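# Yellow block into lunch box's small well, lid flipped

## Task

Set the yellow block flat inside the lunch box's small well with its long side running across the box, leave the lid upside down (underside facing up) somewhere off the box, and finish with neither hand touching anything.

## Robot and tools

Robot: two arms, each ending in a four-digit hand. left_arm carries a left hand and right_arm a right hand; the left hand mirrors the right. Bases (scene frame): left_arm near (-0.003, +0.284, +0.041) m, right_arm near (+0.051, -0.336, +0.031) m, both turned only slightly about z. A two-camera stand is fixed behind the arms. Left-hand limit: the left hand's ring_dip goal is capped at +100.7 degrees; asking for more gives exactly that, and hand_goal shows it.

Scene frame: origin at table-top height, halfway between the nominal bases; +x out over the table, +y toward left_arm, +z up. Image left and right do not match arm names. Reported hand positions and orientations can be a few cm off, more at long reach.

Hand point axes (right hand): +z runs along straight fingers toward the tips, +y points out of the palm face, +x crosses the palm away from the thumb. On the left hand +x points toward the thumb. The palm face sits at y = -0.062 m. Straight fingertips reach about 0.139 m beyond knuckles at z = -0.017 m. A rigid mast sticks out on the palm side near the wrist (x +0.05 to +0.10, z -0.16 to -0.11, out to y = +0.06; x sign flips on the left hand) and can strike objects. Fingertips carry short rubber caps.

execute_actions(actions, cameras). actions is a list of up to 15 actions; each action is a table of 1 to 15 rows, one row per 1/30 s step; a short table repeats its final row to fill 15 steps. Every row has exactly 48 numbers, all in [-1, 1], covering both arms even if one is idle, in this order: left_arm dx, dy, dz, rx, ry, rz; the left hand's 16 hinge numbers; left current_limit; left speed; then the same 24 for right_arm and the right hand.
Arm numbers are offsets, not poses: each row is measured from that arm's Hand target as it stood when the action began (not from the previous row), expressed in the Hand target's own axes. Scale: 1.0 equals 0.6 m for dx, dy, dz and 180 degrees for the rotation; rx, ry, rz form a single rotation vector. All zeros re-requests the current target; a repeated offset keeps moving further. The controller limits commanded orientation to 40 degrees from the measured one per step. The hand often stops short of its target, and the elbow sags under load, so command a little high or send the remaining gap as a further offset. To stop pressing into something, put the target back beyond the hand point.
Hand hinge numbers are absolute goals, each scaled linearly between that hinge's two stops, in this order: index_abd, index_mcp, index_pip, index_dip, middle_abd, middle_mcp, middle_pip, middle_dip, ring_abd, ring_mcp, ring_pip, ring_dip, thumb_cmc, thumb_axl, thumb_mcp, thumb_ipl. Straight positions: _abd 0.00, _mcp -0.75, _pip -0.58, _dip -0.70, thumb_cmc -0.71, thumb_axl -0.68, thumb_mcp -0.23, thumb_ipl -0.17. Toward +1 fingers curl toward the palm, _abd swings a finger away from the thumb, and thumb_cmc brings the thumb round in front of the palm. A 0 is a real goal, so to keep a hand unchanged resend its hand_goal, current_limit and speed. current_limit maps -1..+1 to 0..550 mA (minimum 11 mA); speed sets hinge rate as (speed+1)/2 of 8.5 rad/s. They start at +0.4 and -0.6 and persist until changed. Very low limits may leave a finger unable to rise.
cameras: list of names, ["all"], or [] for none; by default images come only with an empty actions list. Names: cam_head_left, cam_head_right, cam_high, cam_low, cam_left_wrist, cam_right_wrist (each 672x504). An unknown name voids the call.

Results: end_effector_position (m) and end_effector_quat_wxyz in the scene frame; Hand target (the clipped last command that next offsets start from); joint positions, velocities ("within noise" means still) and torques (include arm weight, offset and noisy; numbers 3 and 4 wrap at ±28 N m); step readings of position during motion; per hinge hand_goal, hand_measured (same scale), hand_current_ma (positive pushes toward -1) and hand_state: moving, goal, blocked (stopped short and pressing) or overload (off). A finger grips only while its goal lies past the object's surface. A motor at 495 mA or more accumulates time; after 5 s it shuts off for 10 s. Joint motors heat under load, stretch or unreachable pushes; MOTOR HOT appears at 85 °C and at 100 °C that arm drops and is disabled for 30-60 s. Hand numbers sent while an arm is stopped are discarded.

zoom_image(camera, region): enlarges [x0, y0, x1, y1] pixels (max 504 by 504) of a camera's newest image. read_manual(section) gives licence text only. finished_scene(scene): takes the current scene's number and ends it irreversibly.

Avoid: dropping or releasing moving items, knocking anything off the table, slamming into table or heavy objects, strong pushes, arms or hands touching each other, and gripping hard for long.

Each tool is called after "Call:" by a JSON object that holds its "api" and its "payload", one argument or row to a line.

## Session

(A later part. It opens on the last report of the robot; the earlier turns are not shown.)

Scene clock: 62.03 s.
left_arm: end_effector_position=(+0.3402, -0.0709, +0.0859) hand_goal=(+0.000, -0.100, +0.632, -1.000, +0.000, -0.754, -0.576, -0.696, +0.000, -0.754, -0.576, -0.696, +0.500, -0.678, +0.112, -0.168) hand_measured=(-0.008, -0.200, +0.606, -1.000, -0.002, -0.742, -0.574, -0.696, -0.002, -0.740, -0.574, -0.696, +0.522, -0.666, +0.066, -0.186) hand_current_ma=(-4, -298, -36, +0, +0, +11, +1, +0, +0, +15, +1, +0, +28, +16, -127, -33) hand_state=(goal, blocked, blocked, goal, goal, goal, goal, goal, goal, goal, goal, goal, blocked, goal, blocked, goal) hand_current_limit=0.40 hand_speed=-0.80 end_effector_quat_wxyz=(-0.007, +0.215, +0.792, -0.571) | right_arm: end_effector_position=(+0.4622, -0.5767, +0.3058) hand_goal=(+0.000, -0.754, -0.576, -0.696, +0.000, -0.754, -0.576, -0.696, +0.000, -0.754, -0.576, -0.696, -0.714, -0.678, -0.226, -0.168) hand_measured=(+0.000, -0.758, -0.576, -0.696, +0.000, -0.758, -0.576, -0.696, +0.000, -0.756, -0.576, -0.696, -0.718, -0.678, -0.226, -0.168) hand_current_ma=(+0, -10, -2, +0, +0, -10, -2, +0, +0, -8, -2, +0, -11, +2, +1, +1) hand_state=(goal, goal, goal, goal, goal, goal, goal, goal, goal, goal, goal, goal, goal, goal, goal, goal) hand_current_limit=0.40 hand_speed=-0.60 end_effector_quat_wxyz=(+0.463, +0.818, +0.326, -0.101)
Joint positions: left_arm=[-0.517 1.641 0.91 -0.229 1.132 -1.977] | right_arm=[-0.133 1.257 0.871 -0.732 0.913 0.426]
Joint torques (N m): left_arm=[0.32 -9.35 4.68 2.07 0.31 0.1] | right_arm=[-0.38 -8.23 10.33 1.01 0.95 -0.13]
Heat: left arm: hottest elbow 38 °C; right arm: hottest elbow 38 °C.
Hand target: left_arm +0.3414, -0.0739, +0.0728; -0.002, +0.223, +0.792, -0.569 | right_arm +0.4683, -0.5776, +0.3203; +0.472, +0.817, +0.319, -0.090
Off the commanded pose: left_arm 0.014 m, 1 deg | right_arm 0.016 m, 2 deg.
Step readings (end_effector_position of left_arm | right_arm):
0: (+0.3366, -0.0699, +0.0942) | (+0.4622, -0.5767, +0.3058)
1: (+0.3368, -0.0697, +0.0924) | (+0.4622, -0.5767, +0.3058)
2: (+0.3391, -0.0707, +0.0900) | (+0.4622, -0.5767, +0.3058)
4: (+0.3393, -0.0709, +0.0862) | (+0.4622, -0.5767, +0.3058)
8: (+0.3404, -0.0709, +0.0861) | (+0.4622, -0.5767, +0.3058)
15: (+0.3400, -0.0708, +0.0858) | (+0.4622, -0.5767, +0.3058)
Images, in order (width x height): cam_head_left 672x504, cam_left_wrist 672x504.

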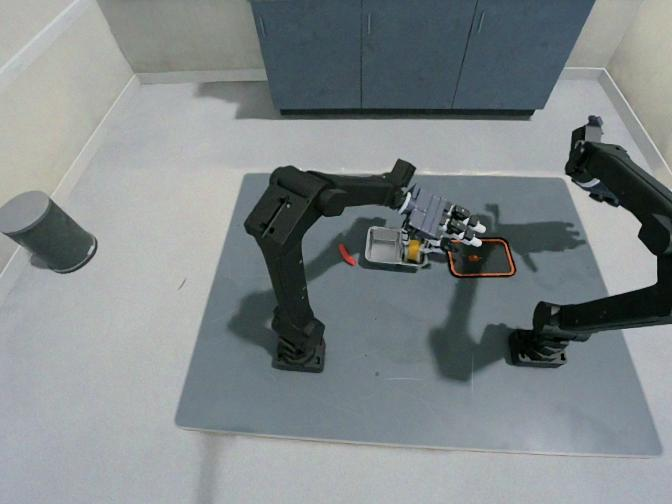

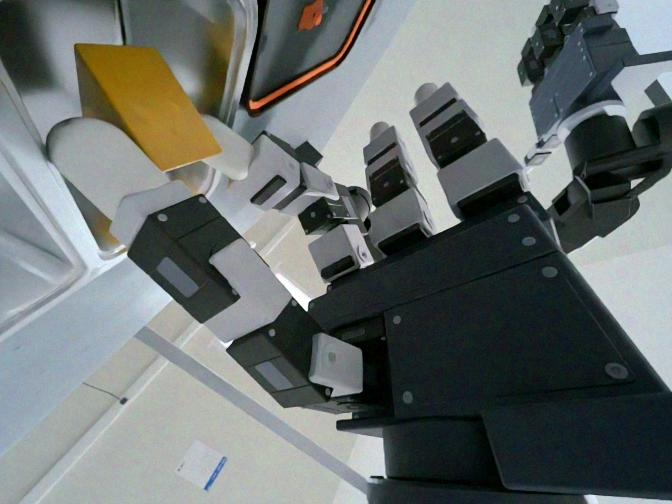

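Call:
{"api": "execute_actions", "payload": {
  "actions": [
    [[0.009,-0.002,0.0178,0,0,0,0,-0.1,0.632,-1.0,0,-0.754,-0.576,-0.696,0,-0.754,-0.576,-0.696,0.5,-0.678,0.112,-0.168,0.4,-0.8,0,0,0,0,0,0,0,-0.754,-0.576,-0.696,0,-0.754,-0.576,-0.696,0,-0.754,-0.576,-0.696,-0.714,-0.678,-0.226,-0.168,0.4,-0.6]]
  ],
  "cameras": ["cam_left_wrist","cam_head_left"]
}}

Call:
{"api": "zoom_image", "payload": {
  "camera": "cam_head_left",
  "region": [360, 215, 440, 275]
}}

Scene clock: 64.20 s.
left_arm: end_effector_position=(+0.3399, -0.0726, +0.0851) hand_goal=(+0.000, -0.100, +0.632, -1.000, +0.000, -0.754, -0.576, -0.696, +0.000, -0.754, -0.576, -0.696, +0.500, -0.678, +0.112, -0.168) hand_measured=(-0.014, -0.188, +0.612, -1.000, -0.002, -0.742, -0.574, -0.696, -0.002, -0.740, -0.574, -0.696, +0.530, -0.662, +0.054, -0.188) hand_current_ma=(-11, -244, -24, +0, +0, +11, +1, +0, +0, +15, +1, +0, +46, +25, -171, -40) hand_state=(goal, blocked, blocked, goal, goal, goal, goal, goal, goal, goal, goal, goal, blocked, goal, blocked, blocked) hand_current_limit=0.40 hand_speed=-0.80 end_effector_quat_wxyz=(-0.004, +0.204, +0.794, -0.573) | right_arm: end_effector_position=(+0.4622, -0.5767, +0.3058) hand_goal=(+0.000, -0.754, -0.576, -0.696, +0.000, -0.754, -0.576, -0.696, +0.000, -0.754, -0.576, -0.696, -0.714, -0.678, -0.226, -0.168) hand_measured=(+0.000, -0.758, -0.576, -0.696, +0.000, -0.758, -0.576, -0.696, +0.000, -0.756, -0.576, -0.696, -0.718, -0.678, -0.226, -0.168) hand_current_ma=(+0, -10, -2, +0, +0, -10, -2, +0, +0, -8, -2, +0, -11, +2, +1, +1) hand_state=(goal, goal, goal, goal, goal, goal, goal, goal, goal, goal, goal, goal, goal, goal, goal, goal) hand_current_limit=0.40 hand_speed=-0.60 end_effector_quat_wxyz=(+0.463, +0.818, +0.326, -0.101)
Joint positions: left_arm=[-0.52 1.639 0.897 -0.174 1.123 -2.033] | right_arm=[-0.133 1.257 0.871 -0.732 0.913 0.426]
Joint torques (N m): left_arm=[-1.08 -9.58 4.26 2.21 0.1 0.2] | right_arm=[-0.26 -8.12 10.36 1.07 0.95 -0.13]
Heat: left arm: hottest elbow 38 °C; right arm: hottest elbow 38 °C.
Hand target: left_arm +0.3334, -0.0819, +0.0687; -0.002, +0.223, +0.792, -0.569 | right_arm +0.4683, -0.5776, +0.3203; +0.472, +0.817, +0.319, -0.090
Off the commanded pose: left_arm 0.020 m, 2 deg | right_arm 0.016 m, 2 deg.
Step readings (end_effector_position of left_arm | right_arm):
0: (+0.3402, -0.0709, +0.0859) | (+0.4622, -0.5767, +0.3058)
1: (+0.3399, -0.0707, +0.0852) | (+0.4622, -0.5767, +0.3058)
2: (+0.3396, -0.0716, +0.0855) | (+0.4622, -0.5767, +0.3058)
4: (+0.3400, -0.0726, +0.0854) | (+0.4622, -0.5767, +0.3058)
8: (+0.3396, -0.0724, +0.0848) | (+0.4622, -0.5767, +0.3058)
15: (+0.3401, -0.0726, +0.0851) | (+0.4622, -0.5767, +0.3058)
Images, in order (width x height): cam_head_left 672x504, cam_left_wrist 672x504.

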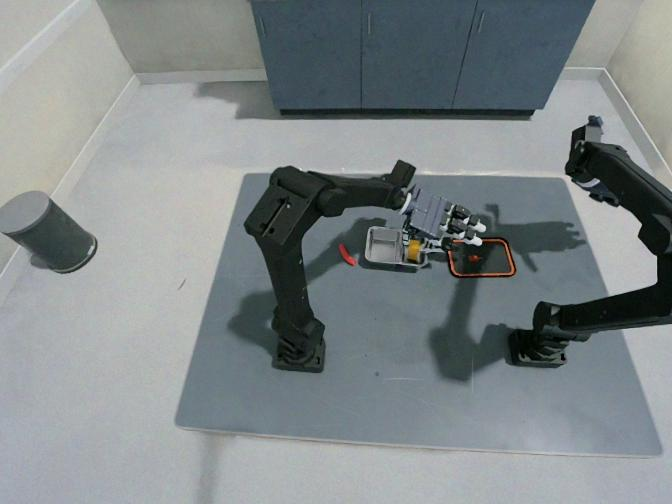

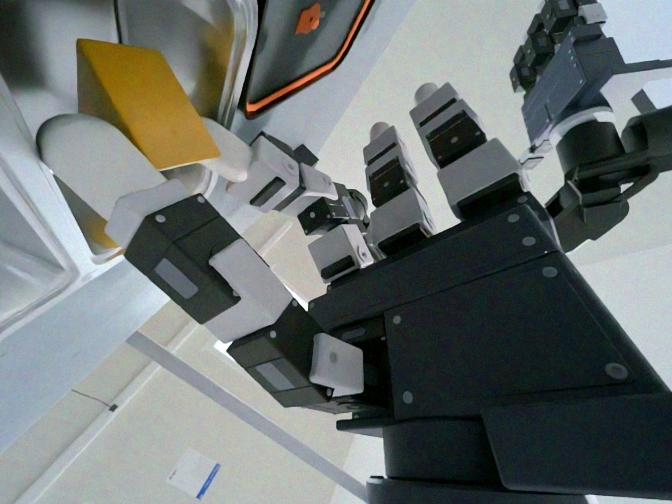

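Scaled by 6.300 from the camera's 672x504 image, which has a finer 960x720 frame.

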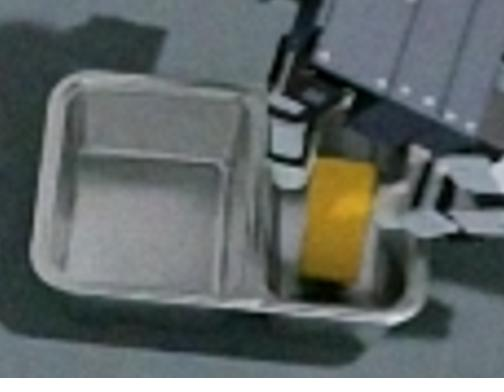

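Call:
{"api": "execute_actions", "payload": {
  "actions": [
    [[-0.0123,-0.0245,-0.023,0,0,0,0,-0.22,0.632,-1.0,0,-0.754,-0.576,-0.696,0,-0.754,-0.576,-0.696,0.5,-0.678,0.112,-0.168,0.4,-0.8,0,0,0,0,0,0,0,-0.754,-0.576,-0.696,0,-0.754,-0.576,-0.696,0,-0.754,-0.576,-0.696,-0.714,-0.678,-0.226,-0.168,0.4,-0.6]],
    [[0,0,0,0,0,0,0,-0.3,0.632,-1.0,0,-0.754,-0.576,-0.696,0,-0.754,-0.576,-0.696,0.5,-0.678,0.112,-0.168,0.4,-0.8,0,0,0,0,0,0,0,-0.754,-0.576,-0.696,0,-0.754,-0.576,-0.696,0,-0.754,-0.576,-0.696,-0.714,-0.678,-0.226,-0.168,0.4,-0.6]]
  ],
  "cameras": ["cam_left_wrist","cam_head_left"]
}}

Call:
{"api": "zoom_image", "payload": {
  "camera": "cam_head_left",
  "region": [360, 215, 440, 275]
}}

Scene clock: 66.93 s.
left_arm: end_effector_position=(+0.3389, -0.0702, +0.0843) hand_goal=(+0.000, -0.300, +0.632, -1.000, +0.000, -0.754, -0.576, -0.696, +0.000, -0.754, -0.576, -0.696, +0.500, -0.678, +0.112, -0.168) hand_measured=(+0.002, -0.244, +0.644, -0.996, -0.002, -0.742, -0.574, -0.696, -0.002, -0.740, -0.574, -0.696, +0.532, -0.660, +0.074, -0.182) hand_current_ma=(+1, +121, +10, +3, +0, +11, +1, +0, +0, +15, +1, +0, +52, +26, -93, -20) hand_state=(goal, blocked, goal, goal, goal, goal, goal, goal, goal, goal, goal, goal, blocked, goal, blocked, goal) hand_current_limit=0.40 hand_speed=-0.80 end_effector_quat_wxyz=(-0.003, +0.211, +0.795, -0.569) | right_arm: end_effector_position=(+0.4622, -0.5767, +0.3058) hand_goal=(+0.000, -0.754, -0.576, -0.696, +0.000, -0.754, -0.576, -0.696, +0.000, -0.754, -0.576, -0.696, -0.714, -0.678, -0.226, -0.168) hand_measured=(+0.000, -0.758, -0.576, -0.696, +0.000, -0.758, -0.576, -0.696, +0.000, -0.756, -0.576, -0.696, -0.718, -0.678, -0.226, -0.168) hand_current_ma=(+0, -10, -2, +0, +0, -10, -2, +0, +0, -8, -2, +0, -11, +2, +1, +1) hand_state=(goal, goal, goal, goal, goal, goal, goal, goal, goal, goal, goal, goal, goal, goal, goal, goal) hand_current_limit=0.40 hand_speed=-0.60 end_effector_quat_wxyz=(+0.463, +0.818, +0.326, -0.101)
Joint positions: left_arm=[-0.52 1.635 0.897 -0.203 1.118 -1.997] | right_arm=[-0.133 1.257 0.871 -0.732 0.913 0.426]
Joint torques (N m): left_arm=[-0.03 -11.4 6.11 0.12 0.67 0.12] | right_arm=[-0.32 -8.23 10.32 1.1 0.95 -0.11]
Heat: left arm: hottest elbow 38 °C; right arm: hottest elbow 38 °C.
Hand target: left_arm +0.3384, -0.0759, +0.0887; -0.002, +0.223, +0.792, -0.569 | right_arm +0.4683, -0.5776, +0.3203; +0.472, +0.817, +0.319, -0.090
Off the commanded pose: left_arm 0.007 m, 1 deg | right_arm 0.016 m, 2 deg.
Step readings (end_effector_position of left_arm | right_arm):
0: (+0.3399, -0.0726, +0.0851) | (+0.4622, -0.5767, +0.3058)
1: (+0.3395, -0.0722, +0.0854) | (+0.4622, -0.5767, +0.3058)
2: (+0.3394, -0.0719, +0.0856) | (+0.4622, -0.5767, +0.3058)
4: (+0.3391, -0.0714, +0.0851) | (+0.4622, -0.5767, +0.3058)
8: (+0.3391, -0.0707, +0.0848) | (+0.4622, -0.5767, +0.3058)
15: (+0.3392, -0.0706, +0.0847) | (+0.4622, -0.5767, +0.3058)
16: (+0.3389, -0.0704, +0.0846) | (+0.4622, -0.5767, +0.3058)
17: (+0.3389, -0.0704, +0.0846) | (+0.4622, -0.5767, +0.3058)
19: (+0.3389, -0.0704, +0.0846) | (+0.4622, -0.5767, +0.3058)
23: (+0.3389, -0.0702, +0.0843) | (+0.4622, -0.5767, +0.3058)
30: (+0.3389, -0.0702, +0.0843) | (+0.4622, -0.5767, +0.3058)
Images, in order (width x height): cam_head_left 672x504, cam_left_wrist 672x504.

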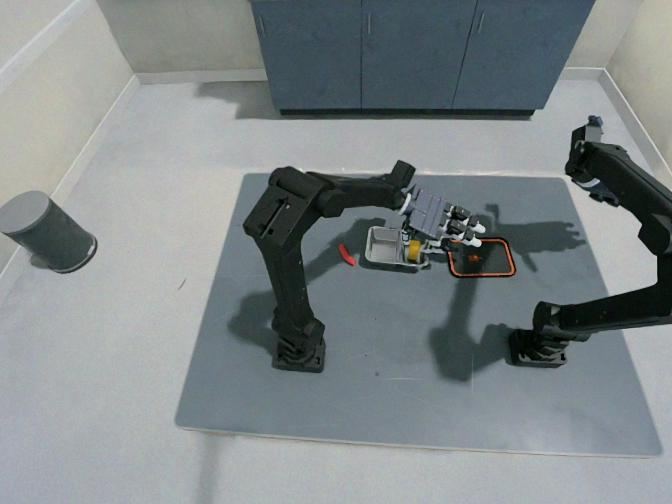

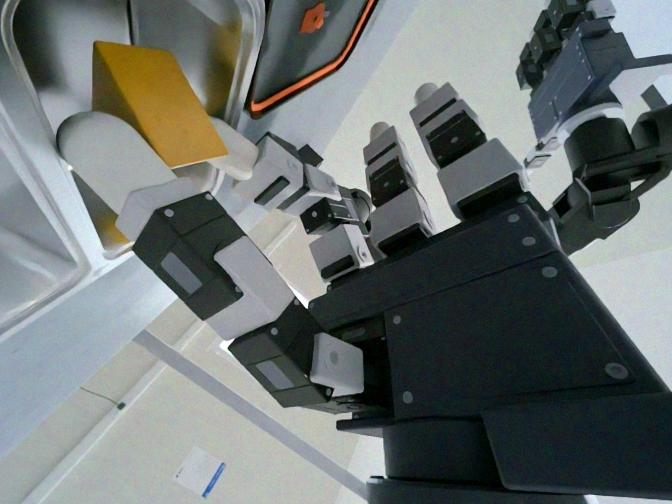

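Scaled by 6.300 from the camera's 672x504 image, which has a finer 960x720 frame.

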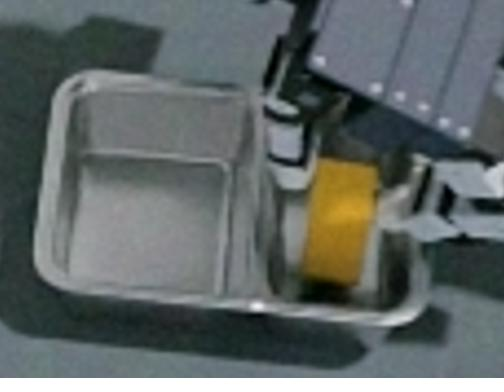

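Call:
{"api": "execute_actions", "payload": {
  "actions": [
    [[-0.0062,-0.0226,-0.0088,0,0,0,0,-0.36,0.632,-1.0,0,-0.754,-0.576,-0.696,0,-0.754,-0.576,-0.696,0.5,-0.678,0.112,-0.168,0.4,-0.8,0,0,0,0,0,0,0,-0.754,-0.576,-0.696,0,-0.754,-0.576,-0.696,0,-0.754,-0.576,-0.696,-0.714,-0.678,-0.226,-0.168,0.4,-0.6]]
  ],
  "cameras": ["cam_left_wrist","cam_head_left"]
}}

Call:
{"api": "zoom_image", "payload": {
  "camera": "cam_head_left",
  "region": [360, 215, 440, 275]
}}

Scene clock: 68.43 s.
left_arm: end_effector_position=(+0.3348, -0.0669, +0.0853) hand_goal=(+0.000, -0.360, +0.632, -1.000, +0.000, -0.754, -0.576, -0.696, +0.000, -0.754, -0.576, -0.696, +0.500, -0.678, +0.112, -0.168) hand_measured=(+0.004, -0.300, +0.648, -0.992, -0.002, -0.742, -0.574, -0.696, -0.002, -0.740, -0.574, -0.696, +0.532, -0.666, +0.112, -0.168) hand_current_ma=(+2, +135, +16, +6, +0, +11, +1, +0, +0, +15, +1, +0, +53, +15, +0, +0) hand_state=(goal, blocked, goal, goal, goal, goal, goal, goal, goal, goal, goal, goal, blocked, goal, goal, goal) hand_current_limit=0.40 hand_speed=-0.80 end_effector_quat_wxyz=(-0.008, +0.212, +0.797, -0.565) | right_arm: end_effector_position=(+0.4622, -0.5767, +0.3058) hand_goal=(+0.000, -0.754, -0.576, -0.696, +0.000, -0.754, -0.576, -0.696, +0.000, -0.754, -0.576, -0.696, -0.714, -0.678, -0.226, -0.168) hand_measured=(+0.000, -0.758, -0.576, -0.696, +0.000, -0.758, -0.576, -0.696, +0.000, -0.756, -0.576, -0.696, -0.718, -0.678, -0.226, -0.168) hand_current_ma=(+0, -10, -2, +0, +0, -10, -2, +0, +0, -8, -2, +0, -11, +2, +1, +1) hand_state=(goal, goal, goal, goal, goal, goal, goal, goal, goal, goal, goal, goal, goal, goal, goal, goal) hand_current_limit=0.40 hand_speed=-0.60 end_effector_quat_wxyz=(+0.463, +0.818, +0.326, -0.101)
Joint positions: left_arm=[-0.52 1.625 0.897 -0.241 1.117 -1.976] | right_arm=[-0.133 1.257 0.871 -0.732 0.913 0.426]
Joint torques (N m): left_arm=[0.15 -12.92 7.1 -0.01 0.78 0.01] | right_arm=[-0.21 -8.23 10.3 1.05 0.96 -0.12]
Heat: left arm: hottest elbow 38 °C; right arm: hottest elbow 39 °C.
Hand target: left_arm +0.3384, -0.0759, +0.1037; -0.002, +0.223, +0.792, -0.569 | right_arm +0.4683, -0.5776, +0.3203; +0.472, +0.817, +0.319, -0.090
Off the commanded pose: left_arm 0.021 m, 2 deg | right_arm 0.016 m, 2 deg.
Step readings (end_effector_position of left_arm | right_arm):
0: (+0.3389, -0.0702, +0.0843) | (+0.4622, -0.5767, +0.3058)
1: (+0.3385, -0.0697, +0.0851) | (+0.4622, -0.5767, +0.3058)
2: (+0.3377, -0.0689, +0.0856) | (+0.4622, -0.5767, +0.3058)
4: (+0.3354, -0.0674, +0.0858) | (+0.4622, -0.5767, +0.3058)
8: (+0.3350, -0.0670, +0.0855) | (+0.4622, -0.5767, +0.3058)
15: (+0.3348, -0.0669, +0.0853) | (+0.4622, -0.5767, +0.3058)
Images, in order (width x height): cam_head_left 672x504, cam_left_wrist 672x504.

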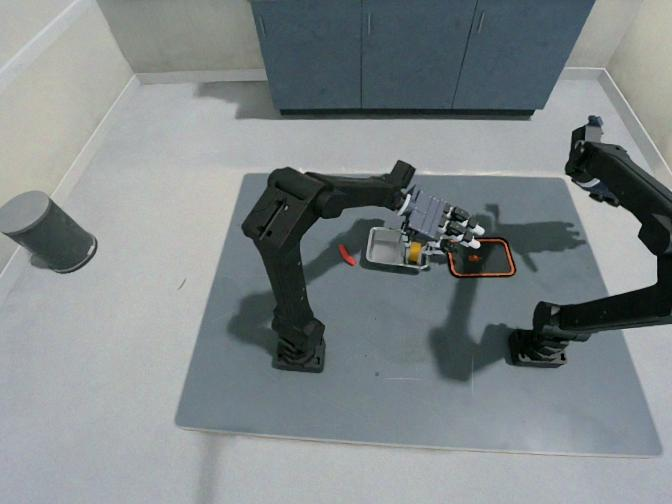

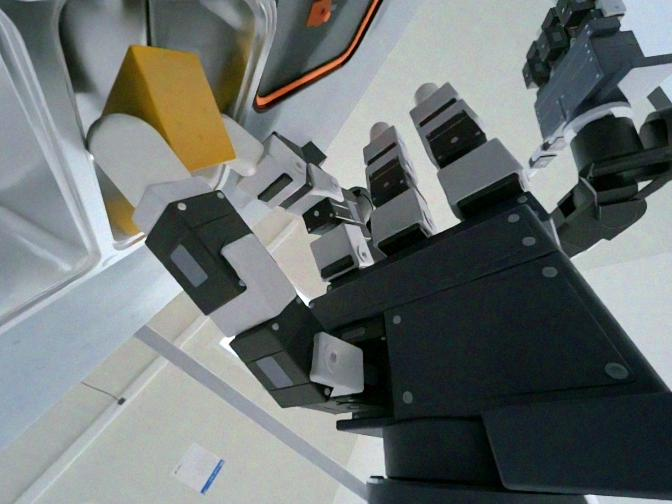

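Scaled by 6.300 from the camera's 672x504 image, which has a finer 960x720 frame.

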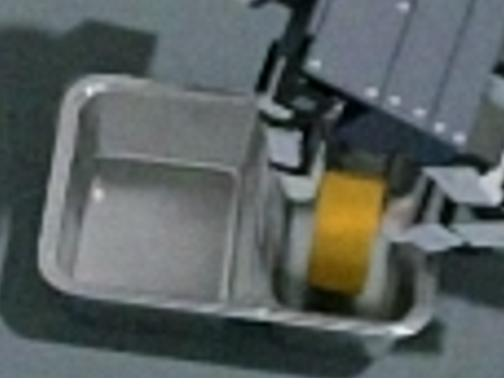

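Call:
{"api": "execute_actions", "payload": {
  "actions": [
    [[-0.0062,-0.0226,-0.0088,0,0,0,0,-0.45,0.632,-1.0,0,-0.754,-0.576,-0.696,0,-0.754,-0.576,-0.696,0.5,-0.678,0.112,-0.168,0.4,-0.8,0,0,0,0,0,0,0,-0.754,-0.576,-0.696,0,-0.754,-0.576,-0.696,0,-0.754,-0.576,-0.696,-0.714,-0.678,-0.226,-0.168,0.4,-0.6]]
  ],
  "cameras": ["cam_left_wrist","cam_head_left"]
}}

Call:
{"api": "zoom_image", "payload": {
  "camera": "cam_head_left",
  "region": [360, 215, 440, 275]
}}

Scene clock: 70.07 s.
left_arm: end_effector_position=(+0.3283, -0.0627, +0.0920) hand_goal=(+0.000, -0.450, +0.632, -1.000, +0.000, -0.754, -0.576, -0.696, +0.000, -0.754, -0.576, -0.696, +0.500, -0.678, +0.112, -0.168) hand_measured=(+0.002, -0.382, +0.648, -0.990, -0.002, -0.742, -0.574, -0.696, -0.002, -0.740, -0.574, -0.696, +0.508, -0.674, +0.118, -0.164) hand_current_ma=(+1, +166, +17, +9, +0, +11, +1, +0, +0, +15, +1, +0, +6, +3, +5, +3) hand_state=(goal, blocked, goal, goal, goal, goal, goal, goal, goal, goal, goal, goal, goal, goal, goal, goal) hand_current_limit=0.40 hand_speed=-0.80 end_effector_quat_wxyz=(-0.017, +0.206, +0.801, -0.562) | right_arm: end_effector_position=(+0.4622, -0.5767, +0.3058) hand_goal=(+0.000, -0.754, -0.576, -0.696, +0.000, -0.754, -0.576, -0.696, +0.000, -0.754, -0.576, -0.696, -0.714, -0.678, -0.226, -0.168) hand_measured=(+0.000, -0.758, -0.576, -0.696, +0.000, -0.758, -0.576, -0.696, +0.000, -0.756, -0.576, -0.696, -0.718, -0.678, -0.226, -0.168) hand_current_ma=(+0, -10, -2, +0, +0, -10, -2, +0, +0, -8, -2, +0, -11, +2, +1, +1) hand_state=(goal, goal, goal, goal, goal, goal, goal, goal, goal, goal, goal, goal, goal, goal, goal, goal) hand_current_limit=0.40 hand_speed=-0.60 end_effector_quat_wxyz=(+0.463, +0.818, +0.326, -0.101)
Joint positions: left_arm=[-0.52 1.602 0.897 -0.289 1.115 -1.976] | right_arm=[-0.133 1.257 0.871 -0.732 0.913 0.426]
Joint torques (N m): left_arm=[0.21 -13.04 8.2 0.1 0.84 0.01] | right_arm=[-0.26 -8.12 10.35 1.05 0.96 -0.12]
Heat: left arm: hottest elbow 38 °C; right arm: hottest elbow 39 °C.
Hand target: left_arm +0.3383, -0.0759, +0.1187; -0.002, +0.223, +0.792, -0.569 | right_arm +0.4683, -0.5776, +0.3203; +0.472, +0.817, +0.319, -0.090
Off the commanded pose: left_arm 0.032 m, 3 deg | right_arm 0.016 m, 2 deg.
Step readings (end_effector_position of left_arm | right_arm):
0: (+0.3348, -0.0669, +0.0853) | (+0.4622, -0.5767, +0.3058)
1: (+0.3341, -0.0662, +0.0854) | (+0.4622, -0.5767, +0.3058)
2: (+0.3324, -0.0652, +0.0860) | (+0.4622, -0.5767, +0.3058)
4: (+0.3298, -0.0636, +0.0888) | (+0.4622, -0.5767, +0.3058)
8: (+0.3285, -0.0628, +0.0921) | (+0.4622, -0.5767, +0.3058)
15: (+0.3283, -0.0627, +0.0920) | (+0.4622, -0.5767, +0.3058)
Images, in order (width x height): cam_head_left 672x504, cam_left_wrist 672x504.

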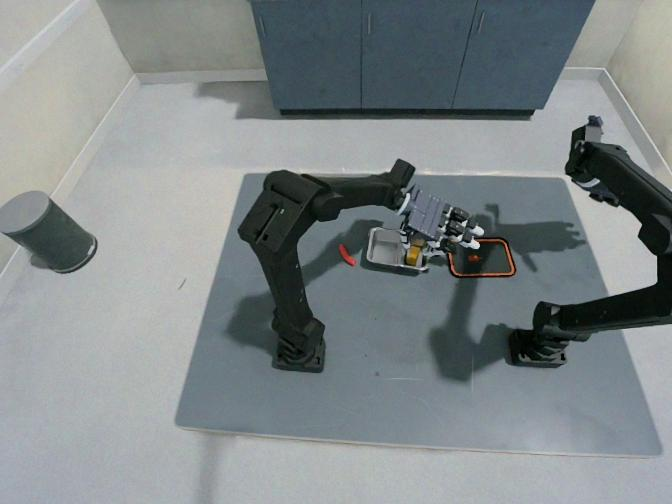

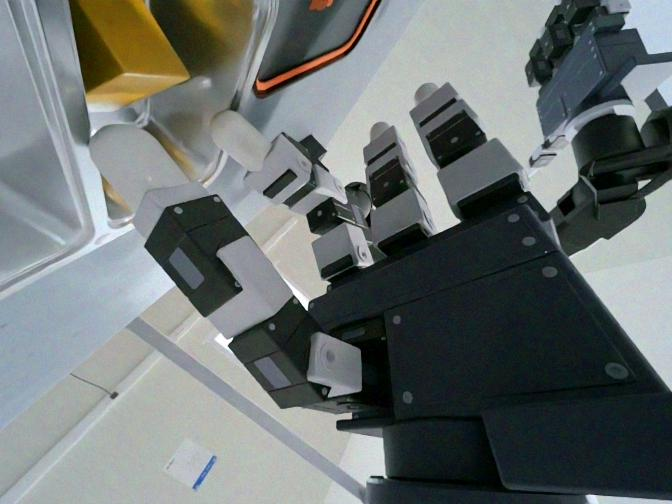

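Scaled by 6.300 from the camera's 672x504 image, which has a finer 960x720 frame.

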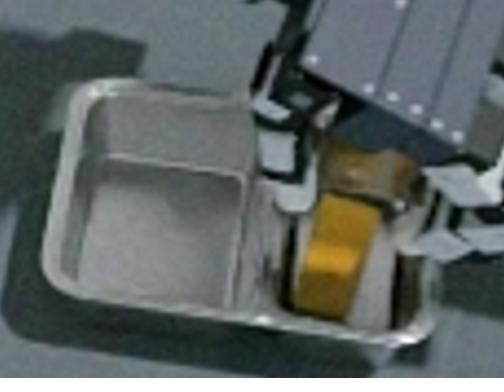

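Call:
{"api": "execute_actions", "payload": {
  "actions": [
    [[-0.02,-0.075,-0.03,0,0,0,0,-0.45,0.632,-1.0,0,-0.754,-0.576,-0.696,0,-0.754,-0.576,-0.696,0.5,-0.678,0.112,-0.168,0.4,-0.8,0,0,0,0,0,0,0,-0.754,-0.576,-0.696,0,-0.754,-0.576,-0.696,0,-0.754,-0.576,-0.696,-0.714,-0.678,-0.226,-0.168,0.4,-0.6]],
    [[0,-0.06,-0.16,0,0,0,0,-0.754,-0.576,-0.696,0,-0.754,-0.576,-0.696,0,-0.754,-0.576,-0.696,0.5,-0.678,0.112,-0.168,0.4,-0.6,0,0,0,0,0,0,0,-0.754,-0.576,-0.696,0,-0.754,-0.576,-0.696,0,-0.754,-0.576,-0.696,-0.714,-0.678,-0.226,-0.168,0.4,-0.6]]
  ],
  "cameras": ["cam_head_left","cam_high","cam_head_right"]
}}

Call:
{"api": "zoom_image", "payload": {
  "camera": "cam_high",
  "region": [325, 165, 385, 230]
}}

Call:
{"api": "zoom_image", "payload": {
  "camera": "cam_head_left",
  "region": [360, 215, 440, 275]
}}

Call:
{"api": "zoom_image", "payload": {
  "camera": "cam_head_left",
  "region": [395, 230, 435, 275]
}}

Scene clock: 74.40 s.
left_arm: end_effector_position=(+0.3387, +0.0149, +0.2103) hand_goal=(+0.000, -0.754, -0.576, -0.696, +0.000, -0.754, -0.576, -0.696, +0.000, -0.754, -0.576, -0.696, +0.500, -0.678, +0.112, -0.168) hand_measured=(+0.002, -0.736, -0.568, -0.698, +0.000, -0.742, -0.574, -0.696, +0.000, -0.740, -0.574, -0.696, +0.500, -0.676, +0.112, -0.166) hand_current_ma=(+1, +21, +5, -1, +0, +11, +1, +0, +0, +16, +1, +0, +0, +1, +0, +1) hand_state=(goal, goal, goal, goal, goal, goal, goal, goal, goal, goal, goal, goal, goal, goal, goal, goal) hand_current_limit=0.40 hand_speed=-0.60 end_effector_quat_wxyz=(-0.018, +0.196, +0.803, -0.562) | right_arm: end_effector_position=(+0.4622, -0.5767, +0.3058) hand_goal=(+0.000, -0.754, -0.576, -0.696, +0.000, -0.754, -0.576, -0.696, +0.000, -0.754, -0.576, -0.696, -0.714, -0.678, -0.226, -0.168) hand_measured=(+0.000, -0.758, -0.576, -0.696, +0.000, -0.758, -0.576, -0.696, +0.000, -0.756, -0.576, -0.696, -0.718, -0.678, -0.226, -0.168) hand_current_ma=(+0, -10, -2, +0, +0, -10, -2, +0, +0, -8, -2, +0, -11, +2, +1, +1) hand_state=(goal, goal, goal, goal, goal, goal, goal, goal, goal, goal, goal, goal, goal, goal, goal, goal) hand_current_limit=0.40 hand_speed=-0.60 end_effector_quat_wxyz=(+0.463, +0.818, +0.326, -0.101)
Joint positions: left_arm=[-0.342 1.417 1.075 -0.996 1.184 -1.614] | right_arm=[-0.133 1.257 0.871 -0.732 0.913 0.426]
Joint torques (N m): left_arm=[-0.32 -9.99 10.07 -0.34 1.33 0.07] | right_arm=[-0.32 -8.18 10.41 1.06 0.95 -0.13]
Heat: left arm: hottest elbow 38 °C; right arm: hottest elbow 39 °C.
Hand target: left_arm +0.3499, +0.0019, +0.2350; -0.002, +0.223, +0.792, -0.569 | right_arm +0.4683, -0.5776, +0.3203; +0.472, +0.817, +0.319, -0.090
Off the commanded pose: left_arm 0.030 m, 4 deg | right_arm 0.016 m, 2 deg.
Step readings (end_effector_position of left_arm | right_arm):
0: (+0.3283, -0.0627, +0.0920) | (+0.4622, -0.5767, +0.3058)
1: (+0.3267, -0.0615, +0.0940) | (+0.4622, -0.5767, +0.3058)
2: (+0.3228, -0.0590, +0.0970) | (+0.4622, -0.5767, +0.3058)
4: (+0.3168, -0.0565, +0.1097) | (+0.4622, -0.5767, +0.3058)
8: (+0.3215, -0.0593, +0.1372) | (+0.4622, -0.5767, +0.3058)
15: (+0.3265, -0.0623, +0.1465) | (+0.4622, -0.5767, +0.3058)
16: (+0.3236, -0.0589, +0.1492) | (+0.4622, -0.5767, +0.3058)
17: (+0.3123, -0.0489, +0.1545) | (+0.4622, -0.5767, +0.3058)
19: (+0.3087, -0.0191, +0.1687) | (+0.4622, -0.5767, +0.3058)
23: (+0.3280, +0.0153, +0.2044) | (+0.4622, -0.5767, +0.3058)
30: (+0.3369, +0.0151, +0.2187) | (+0.4622, -0.5767, +0.3058)
Images, in order (width x height): cam_head_left 672x504, cam_head_right 672x504, cam_high 672x504.

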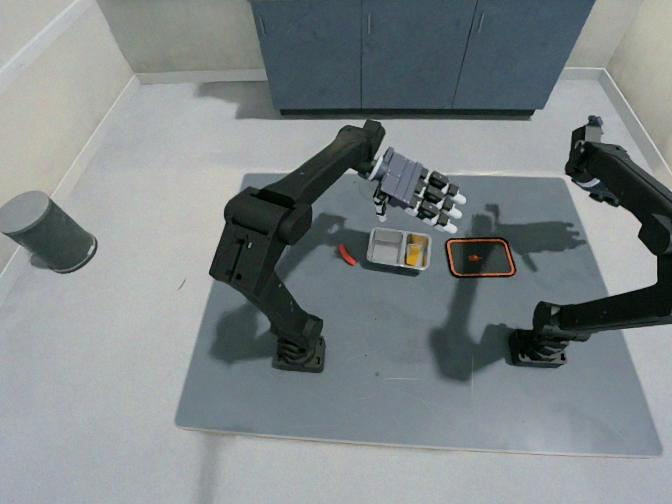

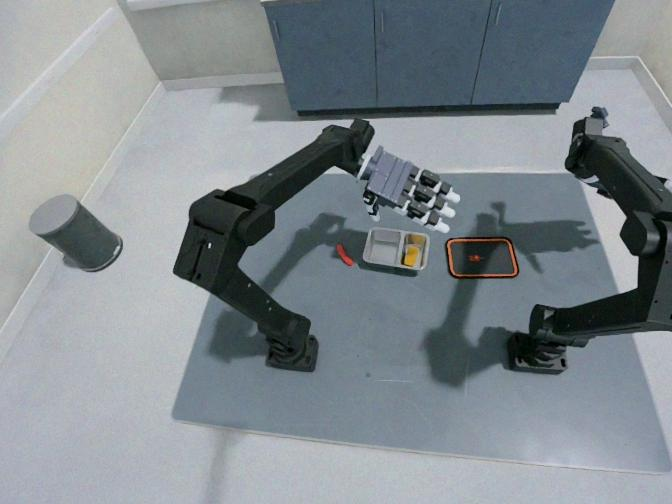

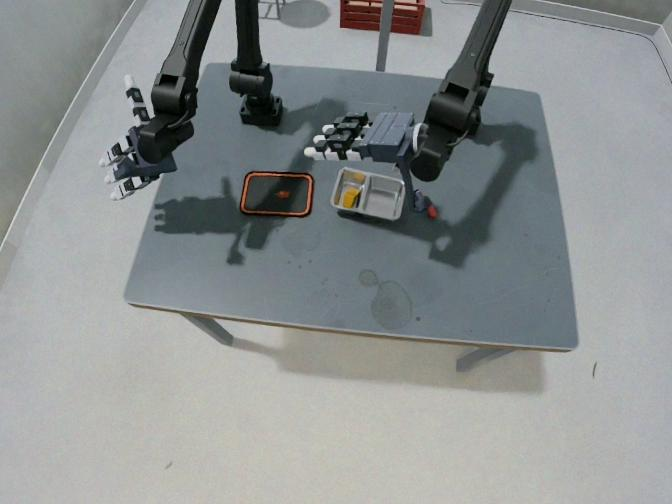

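Scaled by 7.754 from the camera's 672x504 image, which has a finer 960x720 frame.

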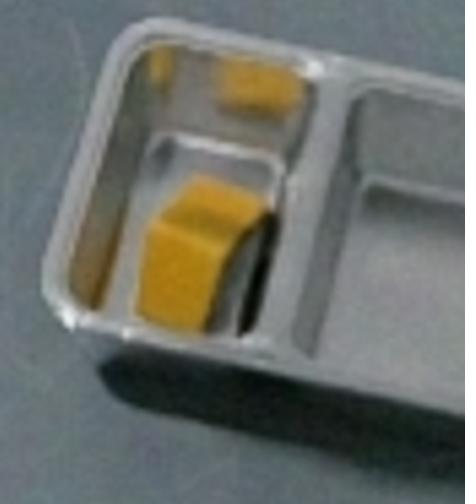

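Scaled by 6.300 from the camera's 672x504 image, which has a finer 960x720 frame.

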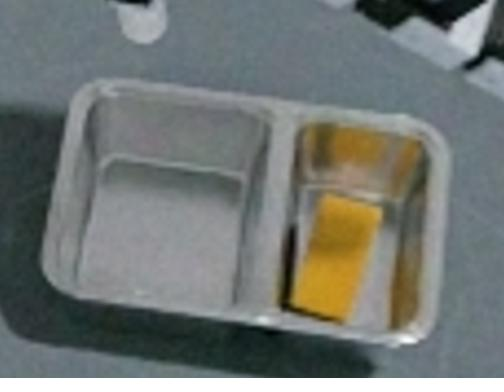

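Scaled by 11.200 from the camera's 672x504 image, which has a finer 960x720 frame.

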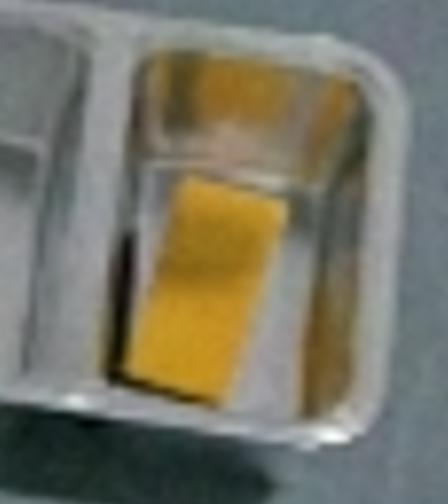

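Call:
{"api": "finished_scene", "payload": {
  "scene": 3
}}

The scene is finished: the task was done.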